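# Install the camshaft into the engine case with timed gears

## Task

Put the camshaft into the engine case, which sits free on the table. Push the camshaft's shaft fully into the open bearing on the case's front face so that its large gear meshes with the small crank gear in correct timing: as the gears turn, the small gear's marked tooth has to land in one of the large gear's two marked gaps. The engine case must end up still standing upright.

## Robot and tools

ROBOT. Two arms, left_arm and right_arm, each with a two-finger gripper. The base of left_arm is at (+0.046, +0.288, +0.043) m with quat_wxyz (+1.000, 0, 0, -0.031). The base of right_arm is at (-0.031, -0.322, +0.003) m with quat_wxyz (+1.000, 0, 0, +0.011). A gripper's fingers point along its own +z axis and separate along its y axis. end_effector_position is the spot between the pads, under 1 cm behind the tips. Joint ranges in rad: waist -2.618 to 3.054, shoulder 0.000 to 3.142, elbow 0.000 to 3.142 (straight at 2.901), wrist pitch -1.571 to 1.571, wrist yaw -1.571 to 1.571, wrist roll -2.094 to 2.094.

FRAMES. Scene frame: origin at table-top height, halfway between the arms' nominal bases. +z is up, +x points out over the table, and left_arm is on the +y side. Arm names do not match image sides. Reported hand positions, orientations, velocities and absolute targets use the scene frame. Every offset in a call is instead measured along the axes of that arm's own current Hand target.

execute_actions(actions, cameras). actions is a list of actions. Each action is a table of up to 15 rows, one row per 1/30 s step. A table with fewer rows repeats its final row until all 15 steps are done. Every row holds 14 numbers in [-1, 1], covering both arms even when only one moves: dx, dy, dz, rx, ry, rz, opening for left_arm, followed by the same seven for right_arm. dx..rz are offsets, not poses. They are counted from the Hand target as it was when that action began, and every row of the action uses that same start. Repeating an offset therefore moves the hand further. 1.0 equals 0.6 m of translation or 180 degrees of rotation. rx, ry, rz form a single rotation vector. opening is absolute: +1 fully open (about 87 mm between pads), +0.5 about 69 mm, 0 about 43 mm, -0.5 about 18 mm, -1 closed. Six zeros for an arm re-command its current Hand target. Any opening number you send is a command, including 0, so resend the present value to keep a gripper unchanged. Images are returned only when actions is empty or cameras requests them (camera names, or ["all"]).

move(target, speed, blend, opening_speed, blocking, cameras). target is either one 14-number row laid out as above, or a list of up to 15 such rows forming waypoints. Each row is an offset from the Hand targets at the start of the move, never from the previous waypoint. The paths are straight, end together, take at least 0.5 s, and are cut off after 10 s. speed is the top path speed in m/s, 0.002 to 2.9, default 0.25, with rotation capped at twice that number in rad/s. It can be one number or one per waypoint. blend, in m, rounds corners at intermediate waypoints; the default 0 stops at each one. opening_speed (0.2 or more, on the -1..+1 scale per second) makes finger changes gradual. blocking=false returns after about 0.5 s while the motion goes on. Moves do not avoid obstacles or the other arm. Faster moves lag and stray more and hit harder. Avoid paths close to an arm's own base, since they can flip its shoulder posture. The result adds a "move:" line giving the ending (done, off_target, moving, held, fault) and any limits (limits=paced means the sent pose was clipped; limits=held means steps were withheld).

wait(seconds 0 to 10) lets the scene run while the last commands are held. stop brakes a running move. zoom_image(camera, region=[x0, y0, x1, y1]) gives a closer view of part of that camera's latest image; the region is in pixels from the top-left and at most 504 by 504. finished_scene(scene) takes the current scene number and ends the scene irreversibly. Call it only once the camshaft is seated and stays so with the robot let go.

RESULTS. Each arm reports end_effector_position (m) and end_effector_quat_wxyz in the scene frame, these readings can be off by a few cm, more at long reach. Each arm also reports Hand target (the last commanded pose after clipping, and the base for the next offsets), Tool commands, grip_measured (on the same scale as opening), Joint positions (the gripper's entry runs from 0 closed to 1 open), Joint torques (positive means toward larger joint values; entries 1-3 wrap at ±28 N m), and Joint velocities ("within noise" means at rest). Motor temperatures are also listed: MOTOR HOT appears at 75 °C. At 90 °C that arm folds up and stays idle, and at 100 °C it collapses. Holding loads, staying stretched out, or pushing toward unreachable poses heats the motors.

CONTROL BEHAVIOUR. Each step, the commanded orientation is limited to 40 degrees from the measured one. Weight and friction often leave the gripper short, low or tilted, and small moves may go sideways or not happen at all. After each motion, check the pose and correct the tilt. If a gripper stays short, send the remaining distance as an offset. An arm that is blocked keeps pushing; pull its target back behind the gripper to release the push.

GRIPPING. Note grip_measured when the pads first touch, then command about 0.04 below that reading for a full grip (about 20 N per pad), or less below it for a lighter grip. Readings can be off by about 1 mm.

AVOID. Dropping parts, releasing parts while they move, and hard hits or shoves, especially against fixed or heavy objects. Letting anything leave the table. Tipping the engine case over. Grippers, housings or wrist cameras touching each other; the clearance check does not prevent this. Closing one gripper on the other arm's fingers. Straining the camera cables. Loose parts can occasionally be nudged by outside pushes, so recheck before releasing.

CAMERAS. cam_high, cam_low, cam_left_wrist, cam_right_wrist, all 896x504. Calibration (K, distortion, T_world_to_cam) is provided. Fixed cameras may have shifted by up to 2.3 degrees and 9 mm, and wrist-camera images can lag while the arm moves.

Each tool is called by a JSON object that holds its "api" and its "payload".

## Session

{"api": "execute_actions", "payload": {"actions": []}}

{"api": "zoom_image", "payload": {"camera": "cam_high", "region": [340, 180, 580, 320]}}

{"api": "zoom_image", "payload": {"camera": "cam_low", "region": [220, 210, 480, 340]}}

Scene clock: 0.00 s.
left_arm: end_effector_position=(+0.4225, +0.2975, +0.1038) grip_measured=+1.000 end_effector_quat_wxyz=(+0.586, -0.063, +0.802, +0.096) | right_arm: end_effector_position=(+0.3604, -0.3468, +0.0582) grip_measured=+1.000 end_effector_quat_wxyz=(+0.582, +0.045, +0.812, -0.022)
Joint positions: left_arm=[-0.073 1.521 0.351 0.849 -0.359 -0.032 1] | right_arm=[-0.068 1.566 0.394 0.845 0.043 0.033 1]
Joint velocities: within noise
Joint torques (N m): no reading
Motor temperatures (°C): left_arm=[22 25 29 32 22 22 22] | right_arm=[23 27 41 31 23 24 23]
Heat: left arm: 32 °C; right arm: 41 °C.
Hand target: left_arm +0.4227, +0.2974, +0.1040; +0.585, -0.062, +0.803, +0.096 | right_arm +0.3663, -0.3471, +0.0694; +0.597, +0.045, +0.801, -0.022
Tool commands: left_gripper/opening=+1.0 right_gripper/opening=+1.0
camera_calibration:
cam_left_wrist: T_world_to_cam=[[0.214995, -0.97399, -0.0715536, 0.200894], [-0.903586, -0.170584, -0.392981, 0.49601], [0.370554, 0.149144, -0.916758, 0.0335441], [0, 0, 0, 1]] pos_world=[0.392566, 0.275277, 0.240049]
cam_right_wrist: T_world_to_cam=[[-0.0666209, -0.996413, -0.0521842, -0.314724], [-0.928008, 0.0810913, -0.363629, 0.402889], [0.366556, 0.024202, -0.930081, 0.0756525], [0, 0, 0, 1]] pos_world=[0.325186, -0.348097, 0.200441]

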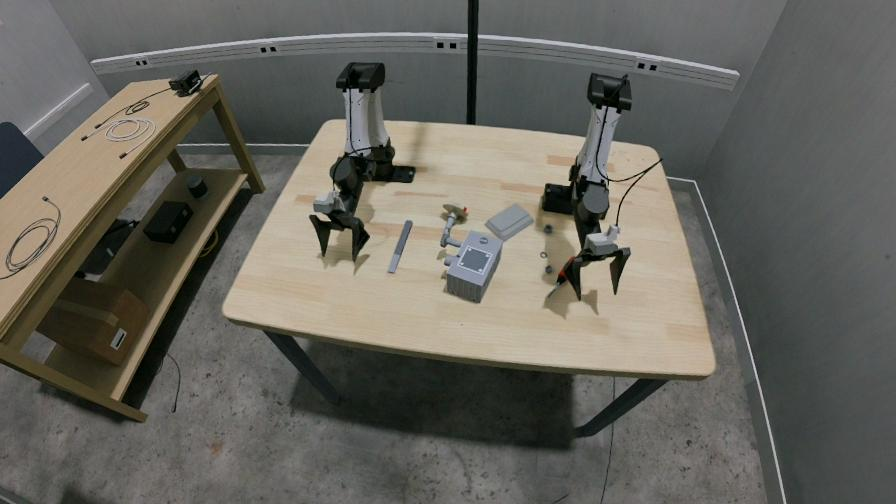

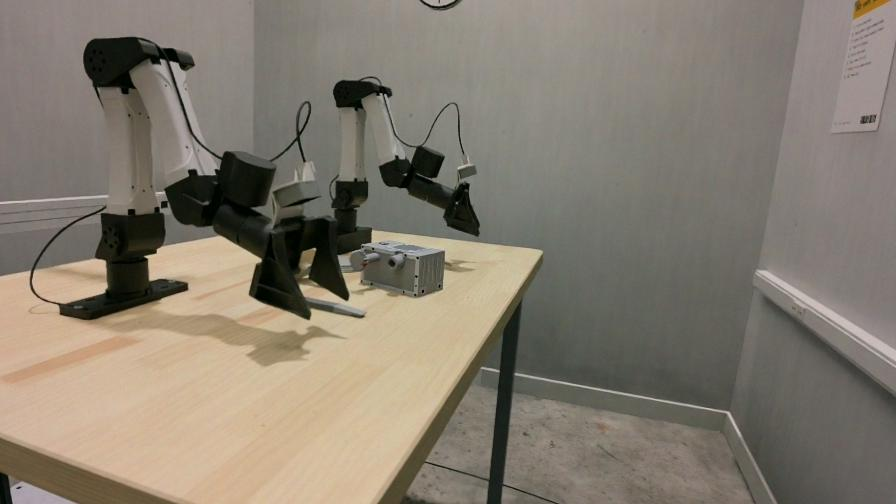

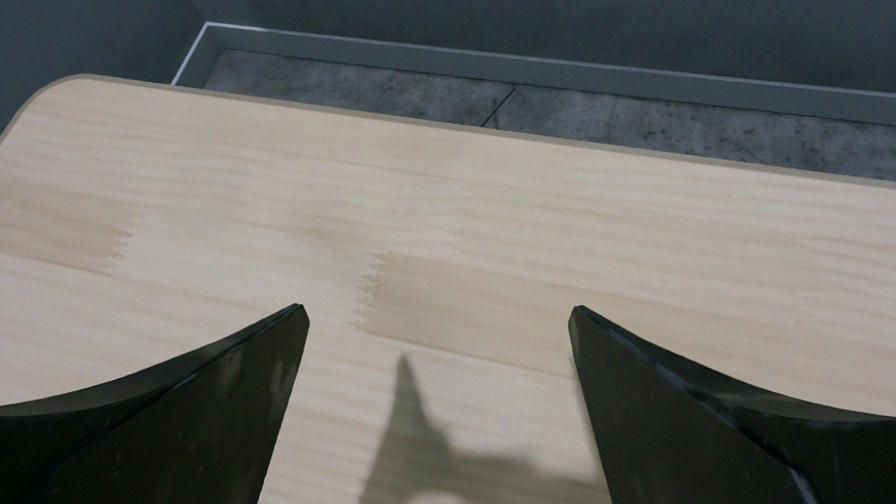

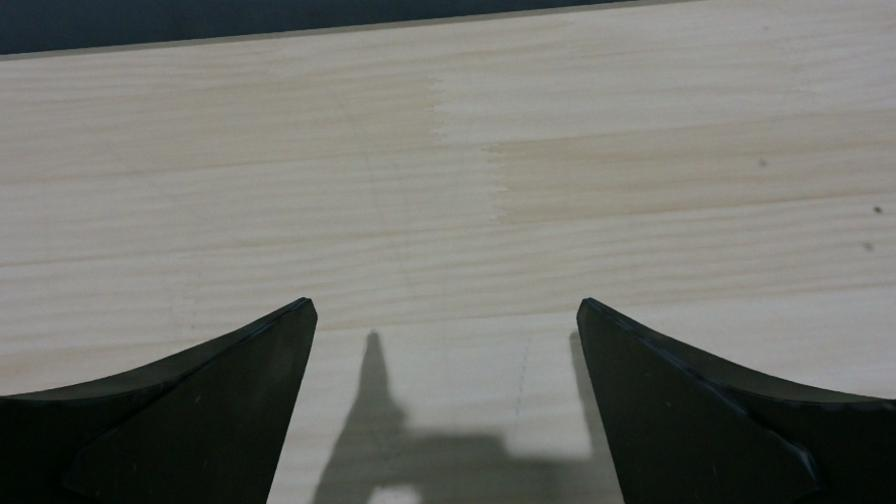

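Scaled by 2.100 from the camera's 896x504 image, which has a finer 1280x720 frame.

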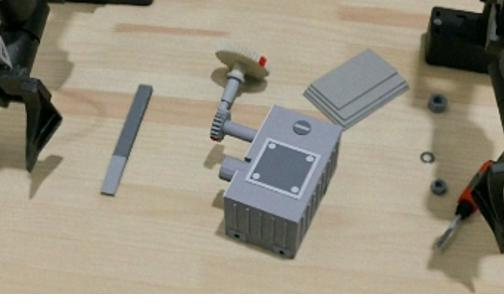

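Scaled by 1.938 from the camera's 896x504 image, which has a finer 1280x720 frame.

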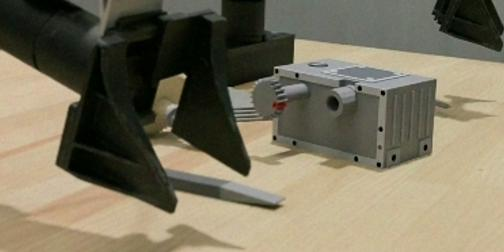

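{"api": "move", "payload": {"target": [0,0,0,0,0,0,1,-0.134,0.2827,-0.4116,0,0,0,1], "cameras": ["all"]}}

{"api": "zoom_image", "payload": {"camera": "cam_low", "region": [290, 220, 470, 310]}}

{"api": "zoom_image", "payload": {"camera": "cam_high", "region": [420, 190, 540, 310]}}

Scene clock: 22.30 s.
left_arm: end_effector_position=(+0.4225, +0.2975, +0.1038) grip_measured=+1.000 end_effector_quat_wxyz=(+0.586, -0.063, +0.802, +0.096) | right_arm: end_effector_position=(+0.1672, -0.1609, +0.2096) grip_measured=+1.000 end_effector_quat_wxyz=(+0.590, +0.031, +0.806, -0.026)
Joint positions: left_arm=[-0.073 1.521 0.351 0.849 -0.359 -0.032 1] | right_arm=[1.304 1.075 0.912 -0.932 1.225 1.064 1]
Joint torques (N m): left_arm=[0.21 -4.75 5.97 1.64 0.09 -0.1] | right_arm=[-0.66 -0.99 10.11 1.03 0.7 0.11]
Heat: left arm: 35 °C; right arm: 42 °C.
Hand target: left_arm +0.4227, +0.2974, +0.1040; +0.585, -0.062, +0.803, +0.096 | right_arm +0.1700, -0.1602, +0.2204; +0.597, +0.045, +0.801, -0.022
Off the commanded pose: left_arm 0.000 m, 0 deg | right_arm 0.011 m, 2 deg.
move: off_target (right_arm)
camera_calibration:
cam_left_wrist: T_world_to_cam=[[0.214995, -0.97399, -0.0715536, 0.200894], [-0.903586, -0.170584, -0.392981, 0.49601], [0.370554, 0.149144, -0.916758, 0.0335441], [0, 0, 0, 1]] pos_world=[0.392566, 0.275277, 0.240049]
cam_right_wrist: T_world_to_cam=[[-0.0481428, -0.998412, -0.0292577, -0.142771], [-0.922314, 0.0556796, -0.38241, 0.262459], [0.383432, 0.00857448, -0.923529, 0.276166], [0, 0, 0, 1]] pos_world=[0.129305, -0.159526, 0.351237]

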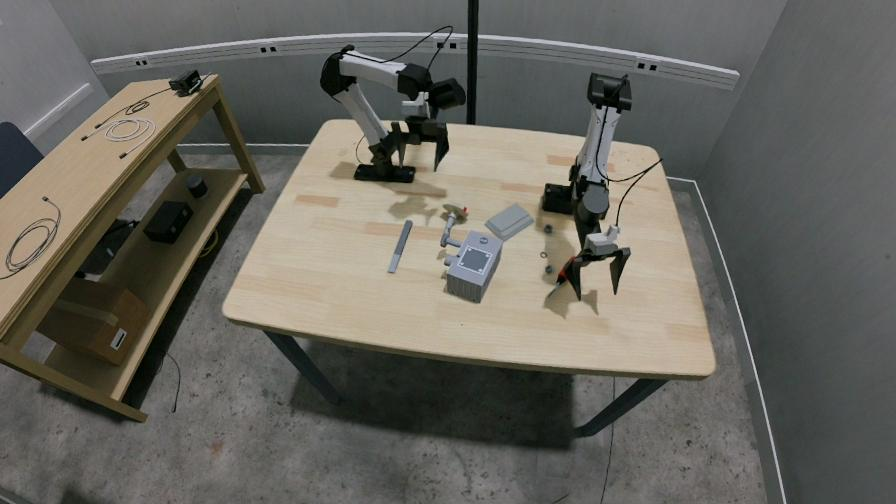

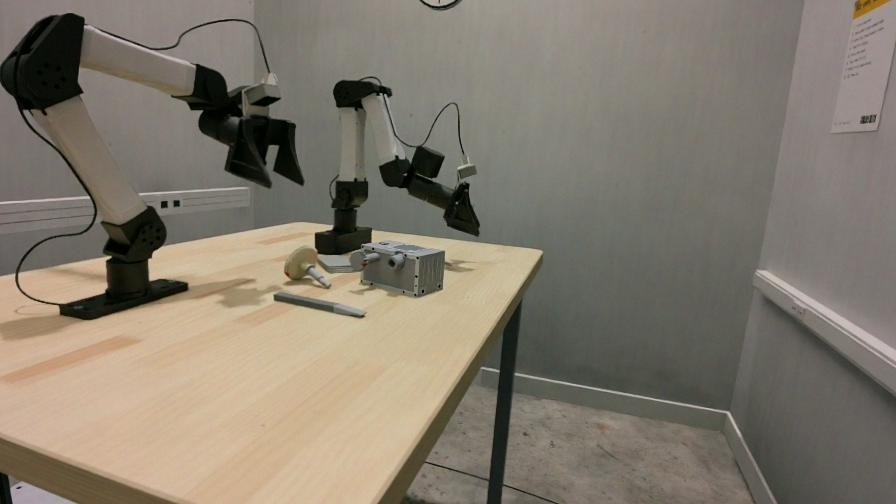

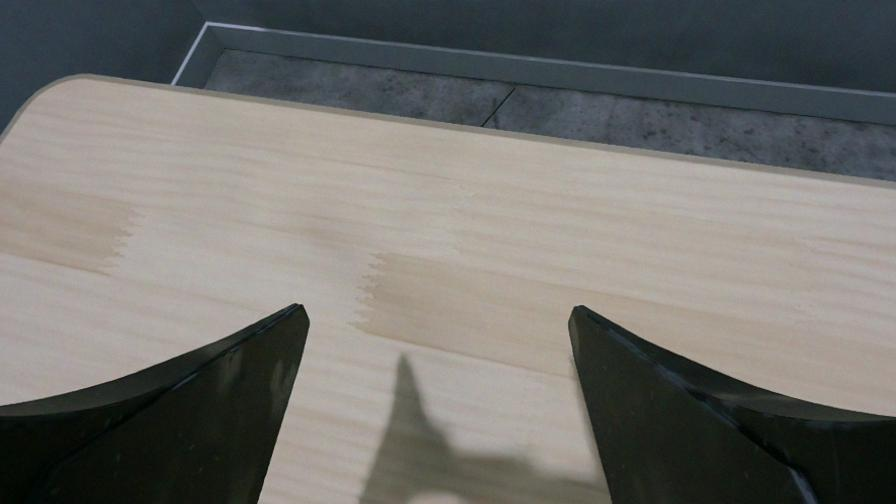

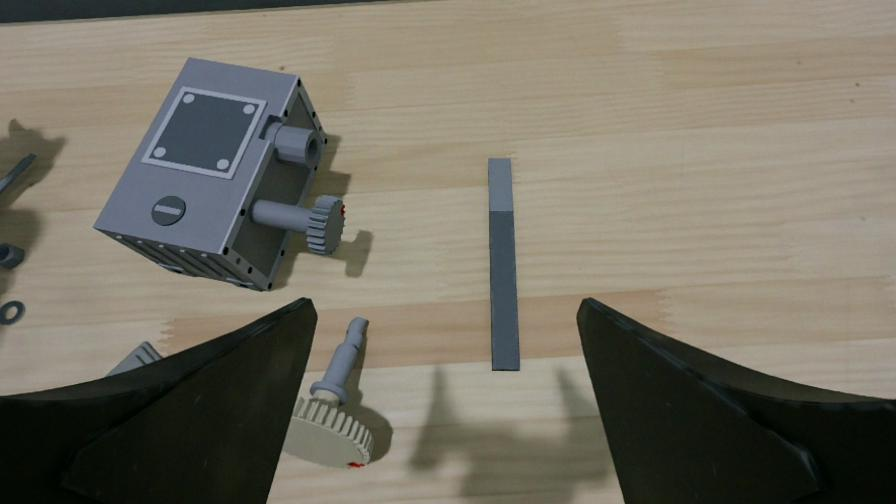

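Scaled by 2.800 from the camera's 896x504 image, which has a finer 1280x720 frame.

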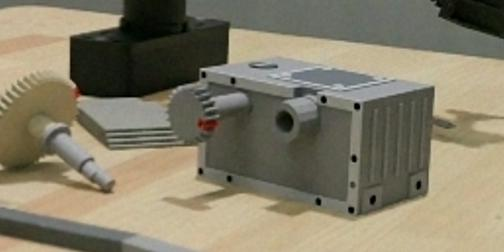

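Scaled by 4.200 from the camera's 896x504 image, which has a finer 1280x720 frame.

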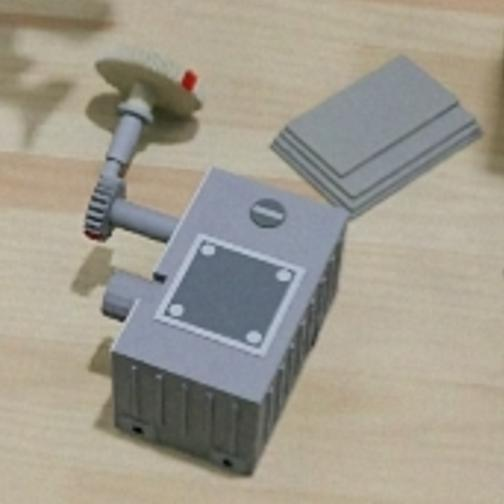

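{"api": "move", "payload": {"target": [[0,0,0,0,0,0,1,0.12,-0.31,0.36,0,0,0,1],[-0.131,-0.136,-0.29,0.269,0.147,0.178,1,0.12,-0.31,0.36,0,0,0,1],[0.0555,-0.4695,-0.5252,0.5377,0.2935,0.3568,1,0.12,-0.31,0.36,0,0,0,1]], "blend": 0.03, "cameras": ["cam_left_wrist","cam_low","cam_high"]}}

{"api": "zoom_image", "payload": {"camera": "cam_low", "region": [270, 230, 450, 310]}}

Scene clock: 106.90 s.
left_arm: end_effector_position=(+0.1809, -0.0453, +0.1419) grip_measured=+1.000 end_effector_quat_wxyz=(-0.038, +0.694, +0.672, -0.258) | right_arm: end_effector_position=(+0.3350, -0.3601, +0.0811) grip_measured=+1.000 end_effector_quat_wxyz=(+0.585, +0.050, +0.809, -0.022)
Joint positions: left_arm=[-0.934 1.994 1.686 -1.233 0.526 0.598 1] | right_arm=[-0.132 1.35 0.344 0.686 -0.011 0.02 1]
Joint torques (N m): left_arm=[-0.03 -7.98 8.38 0.12 0.68 0.13] | right_arm=[-0.77 -2.47 6.02 2.79 -0.08 -0.09]
Motor temperatures (°C): left_arm=[22 29 33 36 22 22 22] | right_arm=[23 27 49 35 23 24 23]
Heat: left arm: 36 °C; right arm: 49 °C.
Hand target: left_arm +0.1801, -0.0481, +0.1430; -0.041, +0.697, +0.665, -0.263 | right_arm +0.3376, -0.3611, +0.0861; +0.597, +0.045, +0.801, -0.022
Off the commanded pose: left_arm 0.003 m, 1 deg | right_arm 0.006 m, 2 deg.
move: done
camera_calibration:
cam_left_wrist: T_world_to_cam=[[-0.911475, 0.0869259, 0.402066, 0.10635], [0.283559, 0.84086, 0.46103, -0.0559063], [-0.298006, 0.534226, -0.791072, 0.329632], [0, 0, 0, 1]] pos_world=[0.211021, -0.138333, 0.243777]
Images, in order (width x height): cam_high 896x504, cam_low 896x504, cam_left_wrist 896x504.

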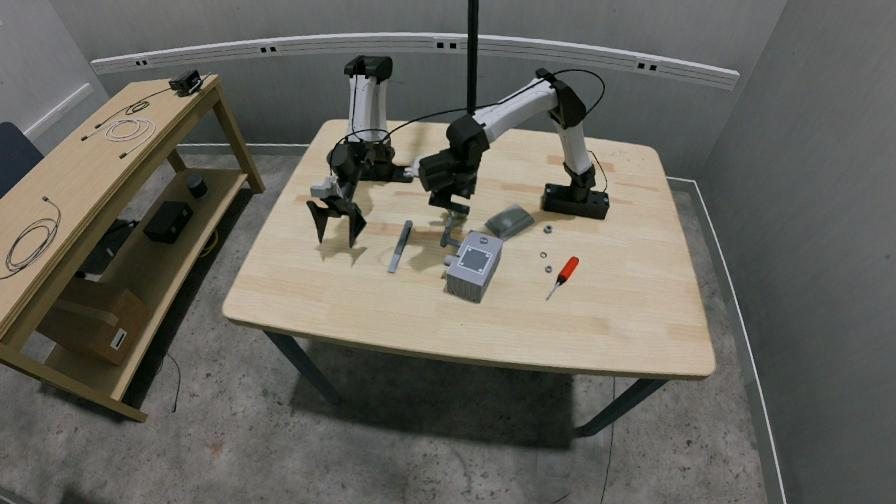

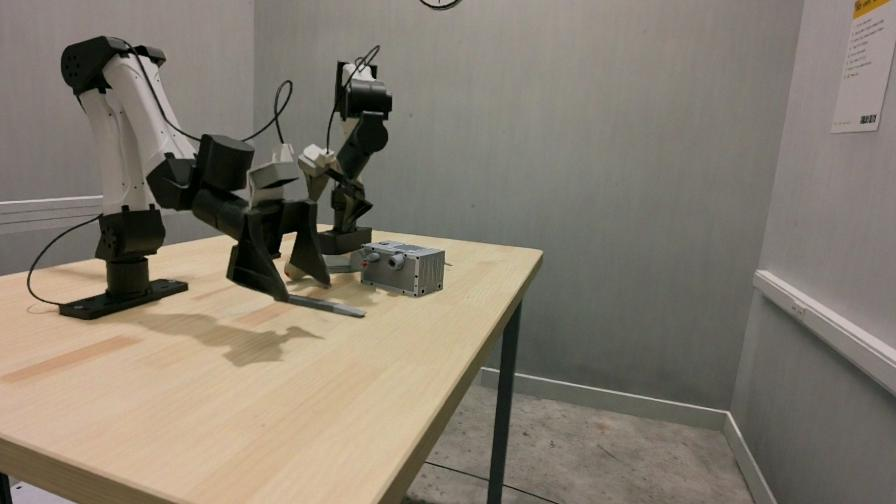

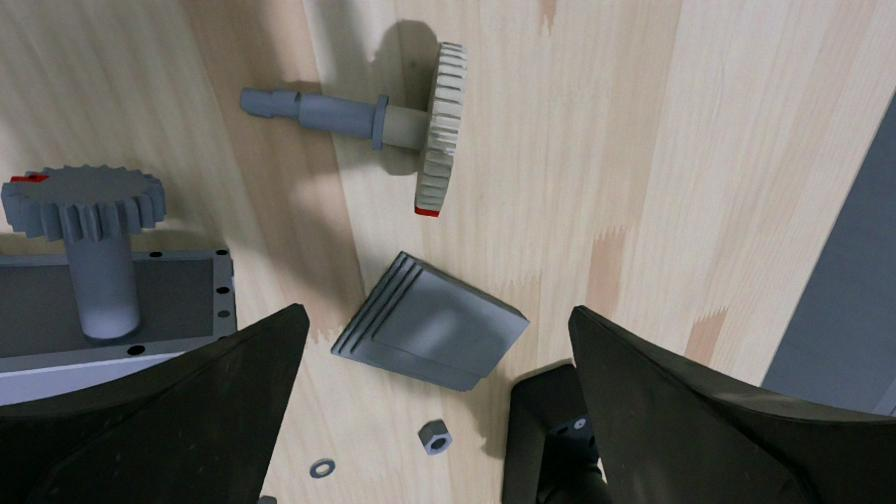

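Scaled by 2.800 from the camera's 896x504 image, which has a finer 1280x720 frame.

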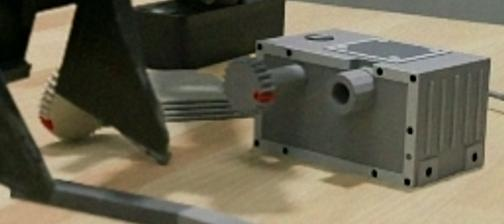

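{"api": "move", "payload": {"target": [0.0105,0.0065,0.057,0.0139,0.0181,0.0381,1,0,0,0,0,0,0,1], "speed": 0.15, "cameras": ["cam_left_wrist"]}}

Scene clock: 140.00 s.
left_arm: end_effector_position=(+0.1716, -0.0516, +0.1179) grip_measured=+1.000 end_effector_quat_wxyz=(-0.053, +0.739, +0.621, -0.255) | right_arm: end_effector_position=(+0.3350, -0.3601, +0.0811) grip_measured=+1.000 end_effector_quat_wxyz=(+0.585, +0.050, +0.809, -0.022)
Joint positions: left_arm=[-0.975 2.056 1.681 -1.219 0.528 0.712 1] | right_arm=[-0.132 1.35 0.344 0.686 -0.011 0.02 1]
Joint torques (N m): left_arm=[-0.27 -8.29 5.23 0.31 0.61 0.12] | right_arm=[-0.79 -2.47 6.01 2.79 -0.08 -0.08]
Motor temperatures (°C): left_arm=[22 37 34 32 23 22 22] | right_arm=[23 27 45 40 23 24 23]
Heat: left arm: 37 °C; right arm: 45 °C.
Hand target: left_arm +0.1690, -0.0525, +0.1101; -0.060, +0.742, +0.615, -0.260 | right_arm +0.3376, -0.3611, +0.0861; +0.597, +0.045, +0.801, -0.022
Off the commanded pose: left_arm 0.008 m, 1 deg | right_arm 0.006 m, 2 deg.
move: done
camera_calibration:
cam_left_wrist: T_world_to_cam=[[-0.891162, 0.213717, 0.400195, 0.111274], [0.396561, 0.795436, 0.45828, -0.0583385], [-0.220387, 0.567103, -0.793614, 0.299971], [0, 0, 0, 1]] pos_world=[0.188407, -0.147491, 0.220265]
Images, in order (width x height): cam_left_wrist 896x504.

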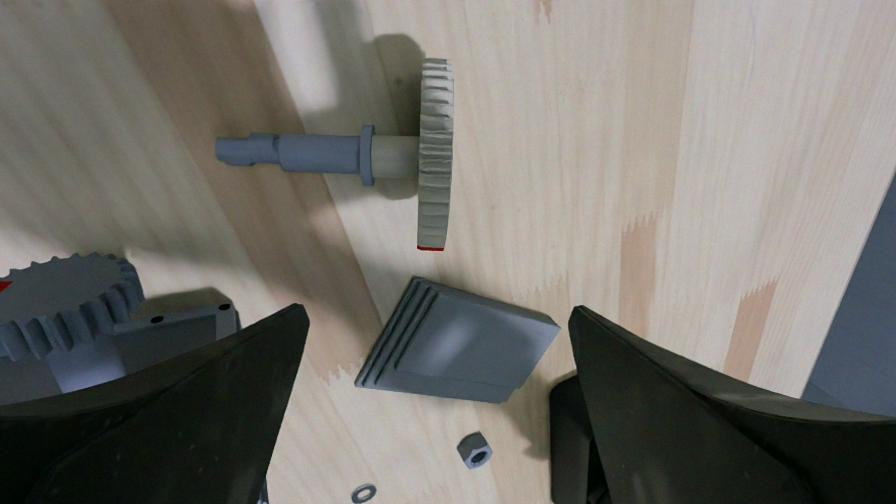

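{"api": "move", "payload": {"target": [0.007,0.0,0.075,0,0,0,0.4,0,0,0,0,0,0,1], "speed": 0.1, "cameras": ["cam_left_wrist"]}}

Scene clock: 153.80 s.
left_arm: end_effector_position=(+0.1527, -0.0593, +0.0768) grip_measured=+0.400 end_effector_quat_wxyz=(-0.051, +0.748, +0.611, -0.256) | right_arm: end_effector_position=(+0.3350, -0.3601, +0.0811) grip_measured=+1.000 end_effector_quat_wxyz=(+0.585, +0.050, +0.809, -0.022)
Joint positions: left_arm=[-1.029 2.071 1.538 -1.032 0.529 0.679 0.7] | right_arm=[-0.132 1.35 0.344 0.686 -0.011 0.02 1]
Joint torques (N m): left_arm=[-0.13 -8.49 5.18 0.38 0.59 -0.21] | right_arm=[-0.79 -2.47 6.02 2.8 -0.08 -0.08]
Heat: left arm: 39 °C; right arm: 44 °C.
Hand target: left_arm +0.1488, -0.0590, +0.0702; -0.060, +0.742, +0.615, -0.260 | right_arm +0.3376, -0.3611, +0.0861; +0.597, +0.045, +0.801, -0.022
Off the commanded pose: left_arm 0.008 m, 1 deg | right_arm 0.006 m, 2 deg.
move: done
camera_calibration:
cam_left_wrist: T_world_to_cam=[[-0.887491, 0.240813, 0.392899, 0.114181], [0.414285, 0.790319, 0.451401, -0.0283378], [-0.201812, 0.563387, -0.801166, 0.26511], [0, 0, 0, 1]] pos_world=[0.166577, -0.15446, 0.180328]
Images, in order (width x height): cam_left_wrist 896x504.

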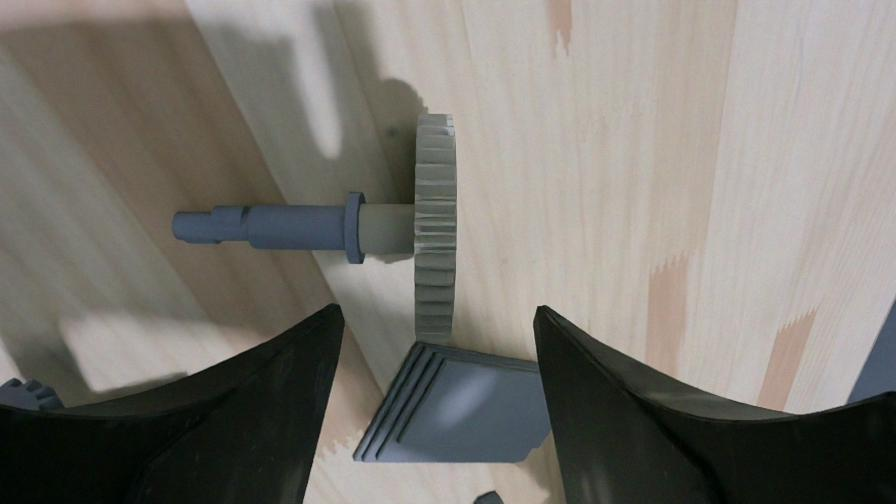

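{"api": "move", "payload": {"target": [0.004,0.0,0.037,0,0,0,0.4,0,0,0,0,0,0,1], "speed": 0.08, "cameras": ["cam_left_wrist"]}}

Scene clock: 161.90 s.
left_arm: end_effector_position=(+0.1437, -0.0629, +0.0579) grip_measured=+0.400 end_effector_quat_wxyz=(-0.049, +0.747, +0.611, -0.257) | right_arm: end_effector_position=(+0.3350, -0.3601, +0.0811) grip_measured=+1.000 end_effector_quat_wxyz=(+0.585, +0.050, +0.809, -0.022)
Joint positions: left_arm=[-1.053 2.084 1.479 -0.942 0.529 0.649 0.7] | right_arm=[-0.132 1.35 0.344 0.686 -0.011 0.02 1]
Joint torques (N m): left_arm=[-0.27 -8.24 5.11 0.4 0.63 -0.26] | right_arm=[-0.77 -2.47 6.02 2.79 -0.08 -0.09]
Heat: left arm: 39 °C; right arm: 44 °C.
Hand target: left_arm +0.1389, -0.0619, +0.0504; -0.059, +0.742, +0.615, -0.260 | right_arm +0.3376, -0.3611, +0.0861; +0.597, +0.045, +0.801, -0.022
Off the commanded pose: left_arm 0.009 m, 1 deg | right_arm 0.006 m, 2 deg.
move: done
camera_calibration:
cam_left_wrist: T_world_to_cam=[[-0.888395, 0.240354, 0.391132, 0.114723], [0.412278, 0.792487, 0.449434, -0.0127346], [-0.201944, 0.56053, -0.803134, 0.250103], [0, 0, 0, 1]] pos_world=[0.157676, -0.157672, 0.161718]
Images, in order (width x height): cam_left_wrist 896x504.

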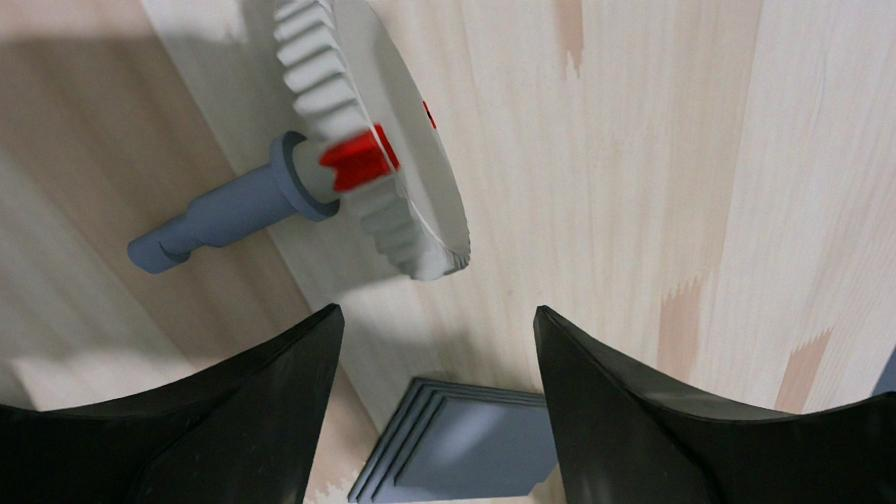

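{"api": "wait", "payload": {"seconds": 0.5, "cameras": ["cam_left_wrist","cam_low","cam_high"]}}

Scene clock: 166.40 s.
left_arm: end_effector_position=(+0.1437, -0.0630, +0.0579) grip_measured=+0.400 end_effector_quat_wxyz=(-0.049, +0.747, +0.611, -0.257) | right_arm: end_effector_position=(+0.3350, -0.3601, +0.0811) grip_measured=+1.000 end_effector_quat_wxyz=(+0.585, +0.050, +0.809, -0.022)
Joint positions: left_arm=[-1.053 2.084 1.479 -0.941 0.529 0.648 0.7] | right_arm=[-0.132 1.35 0.344 0.686 -0.011 0.02 1]
Joint torques (N m): left_arm=[-0.28 -8.35 4.86 0.37 0.6 -0.22] | right_arm=[-0.79 -2.47 6.02 2.8 -0.08 -0.09]
Heat: left arm: 40 °C; right arm: 44 °C.
Hand target: left_arm +0.1389, -0.0619, +0.0504; -0.060, +0.742, +0.615, -0.260 | right_arm +0.3376, -0.3611, +0.0861; +0.597, +0.045, +0.801, -0.022
Tool commands: left_gripper/opening=+0.4 right_gripper/opening=+1.0
Off the commanded pose: left_arm 0.009 m, 1 deg | right_arm 0.006 m, 2 deg.
wait: 0.50 s; at rest from the start
camera_calibration:
cam_left_wrist: T_world_to_cam=[[-0.888508, 0.240134, 0.391012, 0.114749], [0.411984, 0.792691, 0.449344, -0.0125607], [-0.202049, 0.560336, -0.803243, 0.250163], [0, 0, 0, 1]] pos_world=[0.157676, -0.157774, 0.161717]
Images, in order (width x height): cam_high 896x504, cam_low 896x504, cam_left_wrist 896x504.

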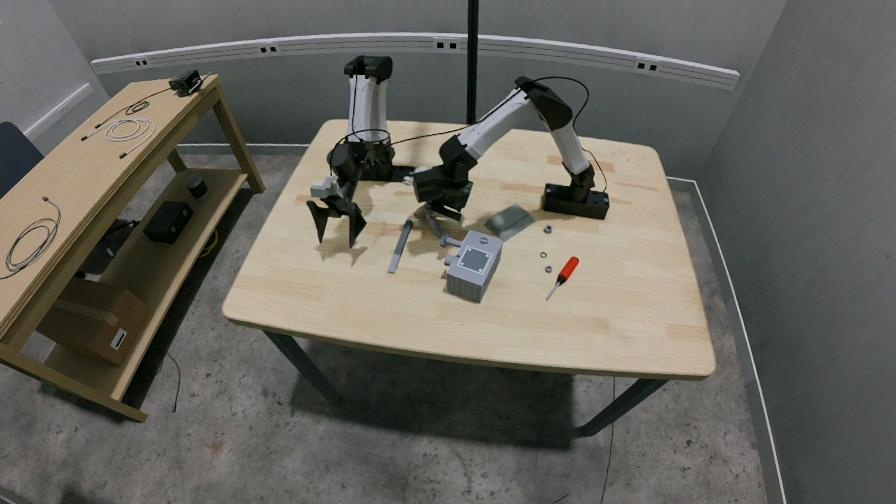

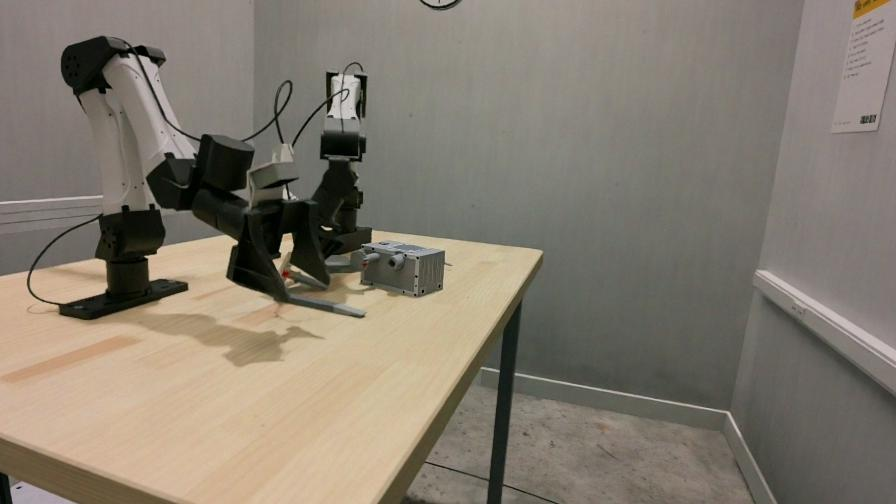

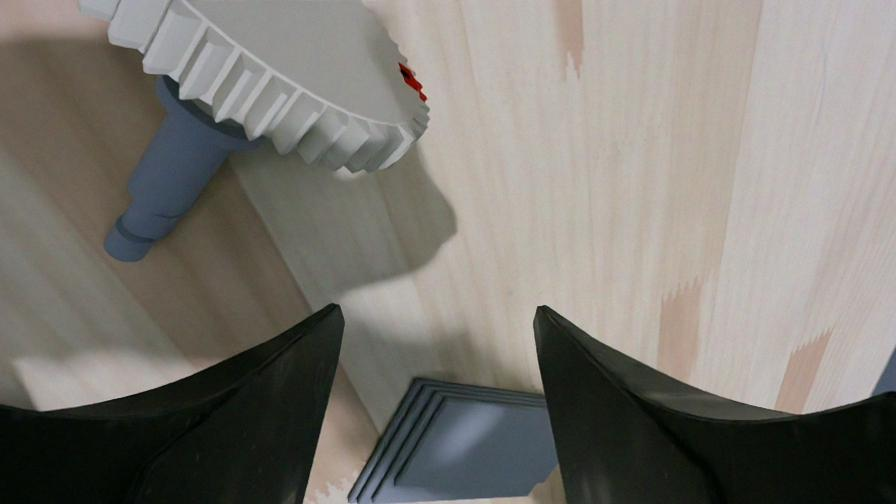

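{"api": "move", "payload": {"target": [[0,0,-0.2,0,0,0,0.4,0,0,0,0,0,0,1],[0.528,0.199,-0.4415,-0.565,-0.285,-0.395,0.4,-0.12,0.29,-0.37,0,0,0,1]], "speed": 0.25, "blend": 0.02, "cameras": ["all"]}}

{"api": "zoom_image", "payload": {"camera": "cam_low", "region": [260, 220, 460, 320]}}

{"api": "zoom_image", "payload": {"camera": "cam_high", "region": [390, 190, 510, 310]}}

Scene clock: 190.50 s.
left_arm: end_effector_position=(+0.4034, +0.2657, +0.1372) grip_measured=+0.400 end_effector_quat_wxyz=(+0.590, -0.052, +0.801, +0.090) | right_arm: end_effector_position=(+0.1622, -0.1743, +0.2109) grip_measured=+1.000 end_effector_quat_wxyz=(+0.589, +0.036, +0.807, -0.029)
Joint positions: left_arm=[-0.219 1.296 0.37 0.597 -0.475 -0.067 0.7] | right_arm=[1.314 1.04 0.909 -1.02 1.232 1.125 1]
Joint torques (N m): left_arm=[0.62 -2.88 5.38 1.8 -0.11 -0.27] | right_arm=[0.28 -0.72 9.98 0.98 0.74 0.14]
Heat: left arm: 40 °C; right arm: 44 °C.
Hand target: left_arm +0.4001, +0.2701, +0.1301; +0.585, -0.062, +0.803, +0.096 | right_arm +0.1632, -0.1717, +0.2218; +0.597, +0.045, +0.801, -0.022
Off the commanded pose: left_arm 0.009 m, 1 deg | right_arm 0.011 m, 2 deg.
move: off_target (right_arm)
camera_calibration:
cam_left_wrist: T_world_to_cam=[[0.19103, -0.978711, -0.0750488, 0.187782], [-0.904831, -0.145939, -0.39998, 0.481457], [0.380512, 0.144315, -0.913446, 0.0727933], [0, 0, 0, 1]] pos_world=[0.372066, 0.243543, 0.273159]
cam_right_wrist: T_world_to_cam=[[-0.0597758, -0.997751, -0.0303216, -0.154082], [-0.922419, 0.0668219, -0.380366, 0.260651], [0.381536, 0.00523259, -0.924339, 0.279192], [0, 0, 0, 1]] pos_world=[0.124697, -0.172613, 0.352539]

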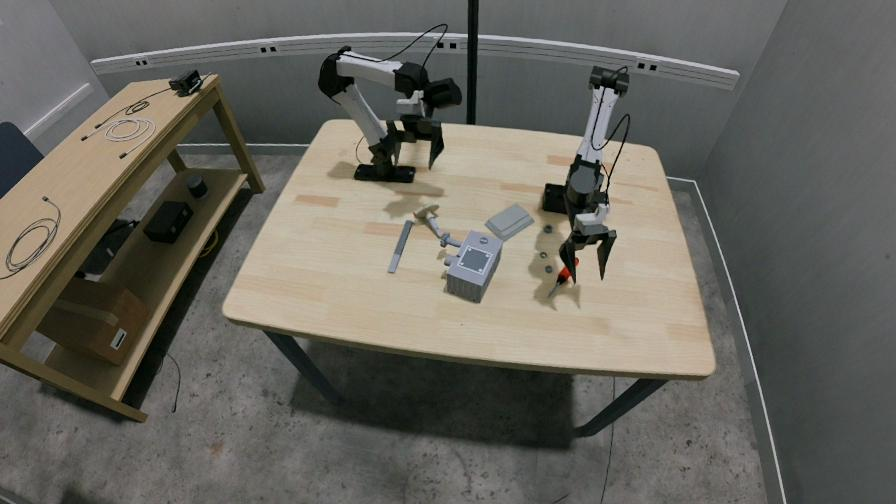

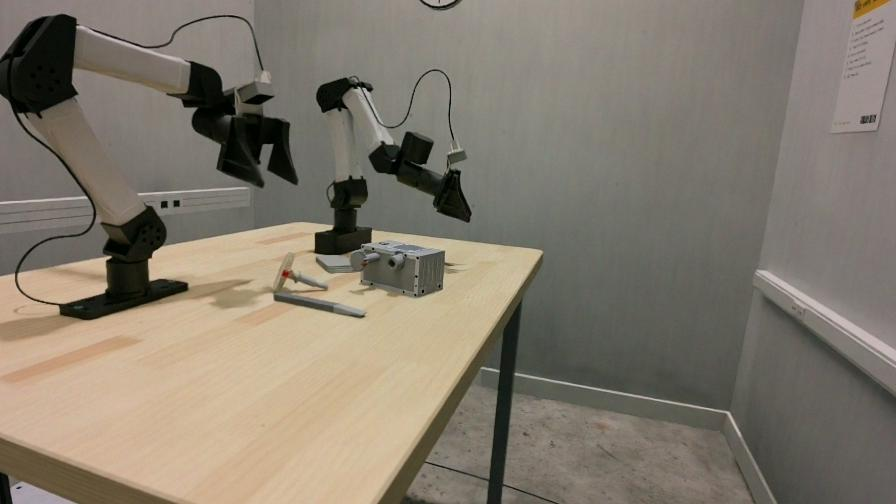

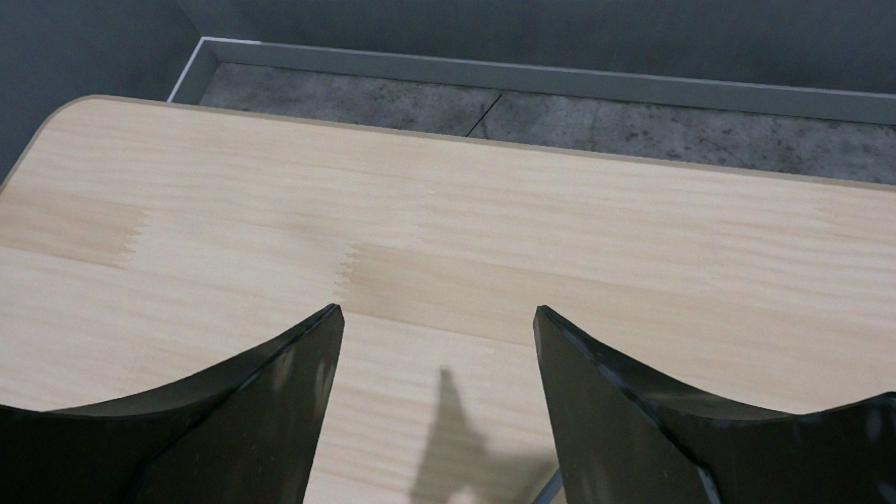

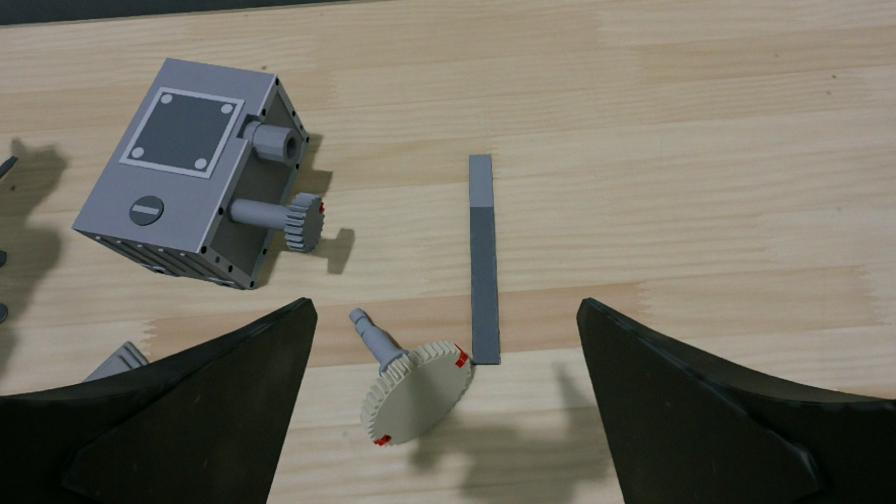

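Scaled by 2.520 from the camera's 896x504 image, which has a finer 1280x720 frame.

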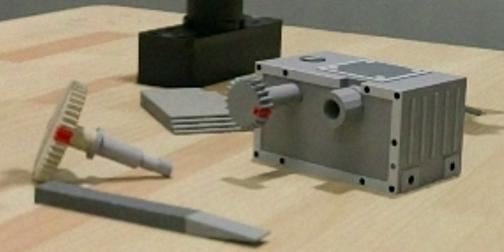

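Scaled by 4.200 from the camera's 896x504 image, which has a finer 1280x720 frame.

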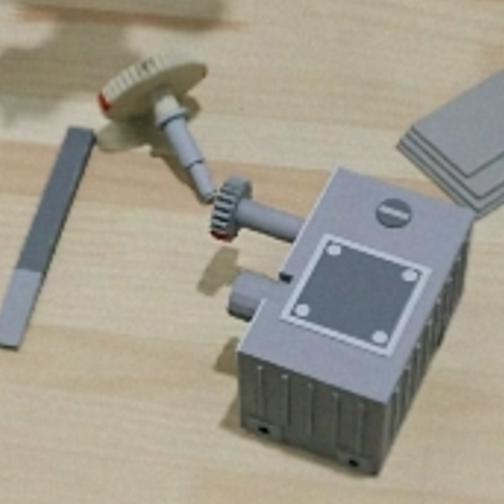

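{"api": "move", "payload": {"target": [0,0,0,0,0,0,0.4,0.1208,0.1272,0.0278,0.279,0.3484,0.104,0.6], "speed": 0.25, "cameras": ["cam_right_wrist","cam_low","cam_high"]}}

Scene clock: 234.00 s.
left_arm: end_effector_position=(+0.4035, +0.2657, +0.1373) grip_measured=+0.400 end_effector_quat_wxyz=(+0.590, -0.052, +0.800, +0.091) | right_arm: end_effector_position=(+0.1641, -0.0956, +0.1421) grip_measured=+0.600 end_effector_quat_wxyz=(+0.063, +0.395, +0.911, -0.099)
Joint positions: left_arm=[-0.219 1.296 0.37 0.597 -0.475 -0.067 0.7] | right_arm=[0.81 1.805 1.648 -1.562 0.183 1.662 0.8]
Joint torques (N m): left_arm=[0.55 -2.99 5.35 1.78 -0.11 -0.27] | right_arm=[-0.7 -5.56 8.76 -0.14 0.12 0.13]
Motor temperatures (°C): left_arm=[22 31 33 37 23 22 22] | right_arm=[23 26 47 36 23 24 23]
Heat: left arm: 37 °C; right arm: 47 °C.
Hand target: left_arm +0.4001, +0.2702, +0.1302; +0.585, -0.062, +0.803, +0.096 | right_arm +0.1660, -0.0939, +0.1492; +0.033, +0.404, +0.886, -0.226
Off the commanded pose: left_arm 0.009 m, 1 deg | right_arm 0.007 m, 15 deg.
joint sent to its limit (right arm) — joint 4 (wrist pitch), lower limit. The joint targets are off in orientation, not in position.
move: off_target (right_arm)
camera_calibration:
cam_right_wrist: T_world_to_cam=[[-0.745155, -0.661229, 0.0867193, 0.0504979], [-0.477535, 0.619816, 0.622726, 0.0682925], [-0.465515, 0.422616, -0.777619, 0.372541], [0, 0, 0, 1]] pos_world=[0.243664, -0.16638, 0.242788]
Images, in order (width x height): cam_high 896x504, cam_low 896x504, cam_right_wrist 896x504.

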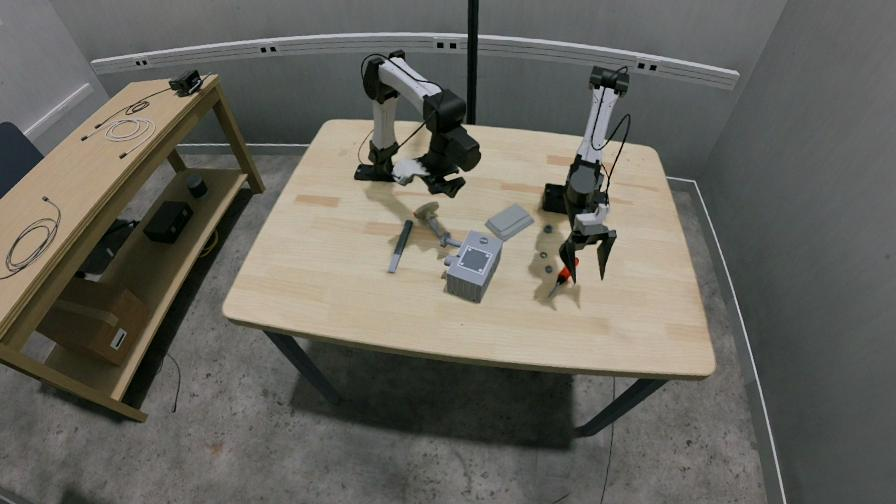

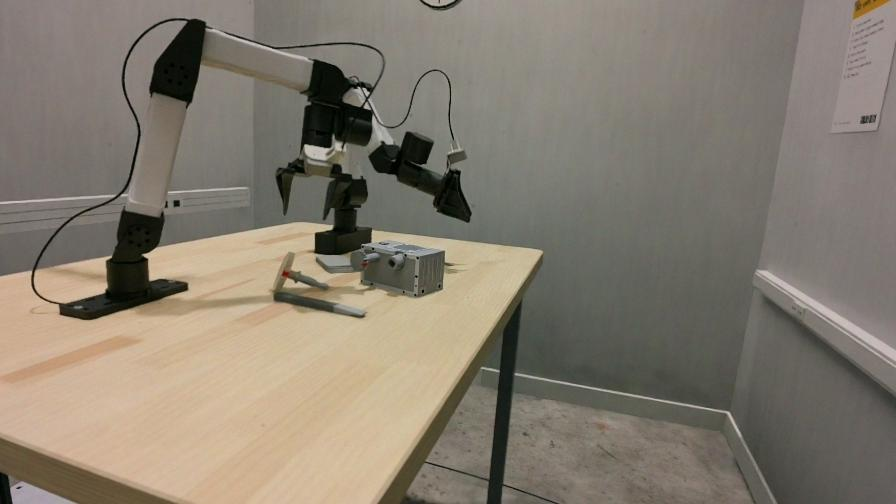

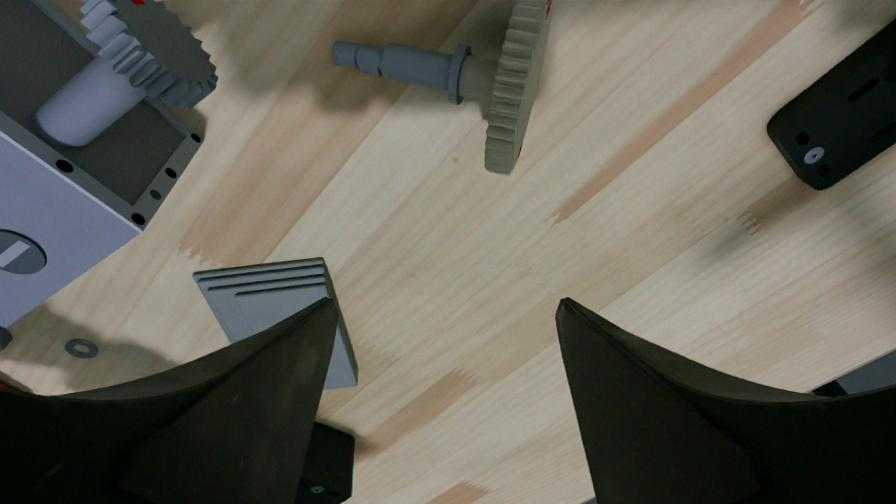

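{"api": "move", "payload": {"target": [0,0,0,0,0,0,0.4,0.0137,0.0138,0.0822,0,-0.0556,0,0.6], "speed": 0.15, "cameras": ["cam_right_wrist","cam_low"]}}

Scene clock: 258.17 s.
left_arm: end_effector_position=(+0.4035, +0.2657, +0.1373) grip_measured=+0.400 end_effector_quat_wxyz=(+0.590, -0.052, +0.800, +0.091) | right_arm: end_effector_position=(+0.1621, -0.1001, +0.0988) grip_measured=+0.600 end_effector_quat_wxyz=(+0.111, +0.382, +0.898, -0.186)
Joint positions: left_arm=[-0.219 1.296 0.37 0.597 -0.475 -0.067 0.7] | right_arm=[0.883 1.933 1.61 -1.563 0.309 1.758 0.8]
Joint torques (N m): left_arm=[0.73 -2.93 5.37 1.79 -0.09 -0.29] | right_arm=[0.28 -6.24 5.52 -0.51 0.46 0.13]
Heat: left arm: 38 °C; right arm: 48 °C.
Hand target: left_arm +0.4001, +0.2702, +0.1302; +0.585, -0.062, +0.803, +0.096 | right_arm +0.1603, -0.1045, +0.0999; +0.110, +0.382, +0.880, -0.260
Off the commanded pose: left_arm 0.009 m, 1 deg | right_arm 0.005 m, 9 deg.
joint sent to its limit (right arm) — joint 4 (wrist pitch), lower limit. The joint targets are off in orientation, not in position.
move: off_target (right_arm)
camera_calibration:
cam_right_wrist: T_world_to_cam=[[-0.740544, -0.640028, 0.204839, 0.0394218], [-0.494972, 0.725666, 0.477924, 0.12487], [-0.454529, 0.252534, -0.854183, 0.328578], [0, 0, 0, 1]] pos_world=[0.240349, -0.14836, 0.212913]
Images, in order (width x height): cam_low 896x504, cam_right_wrist 896x504.

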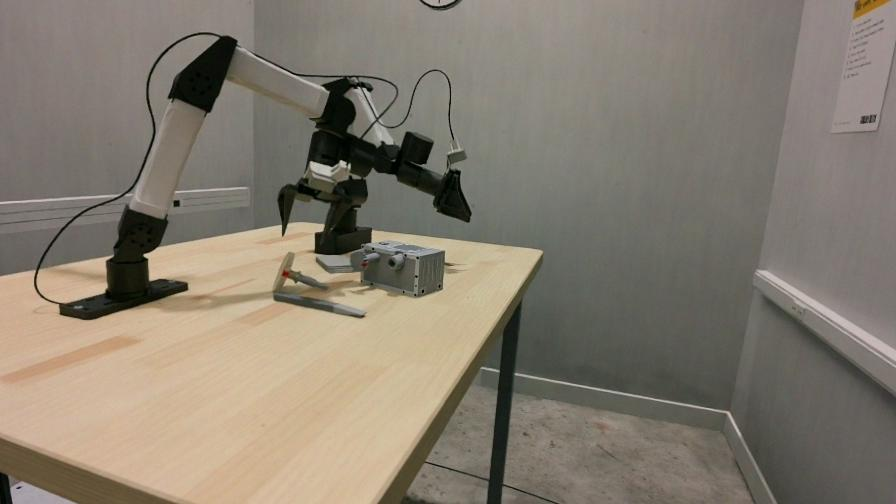

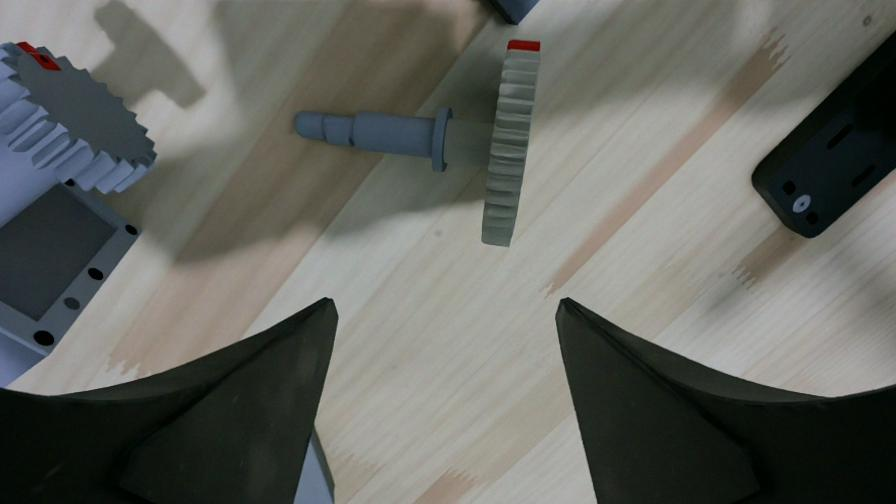

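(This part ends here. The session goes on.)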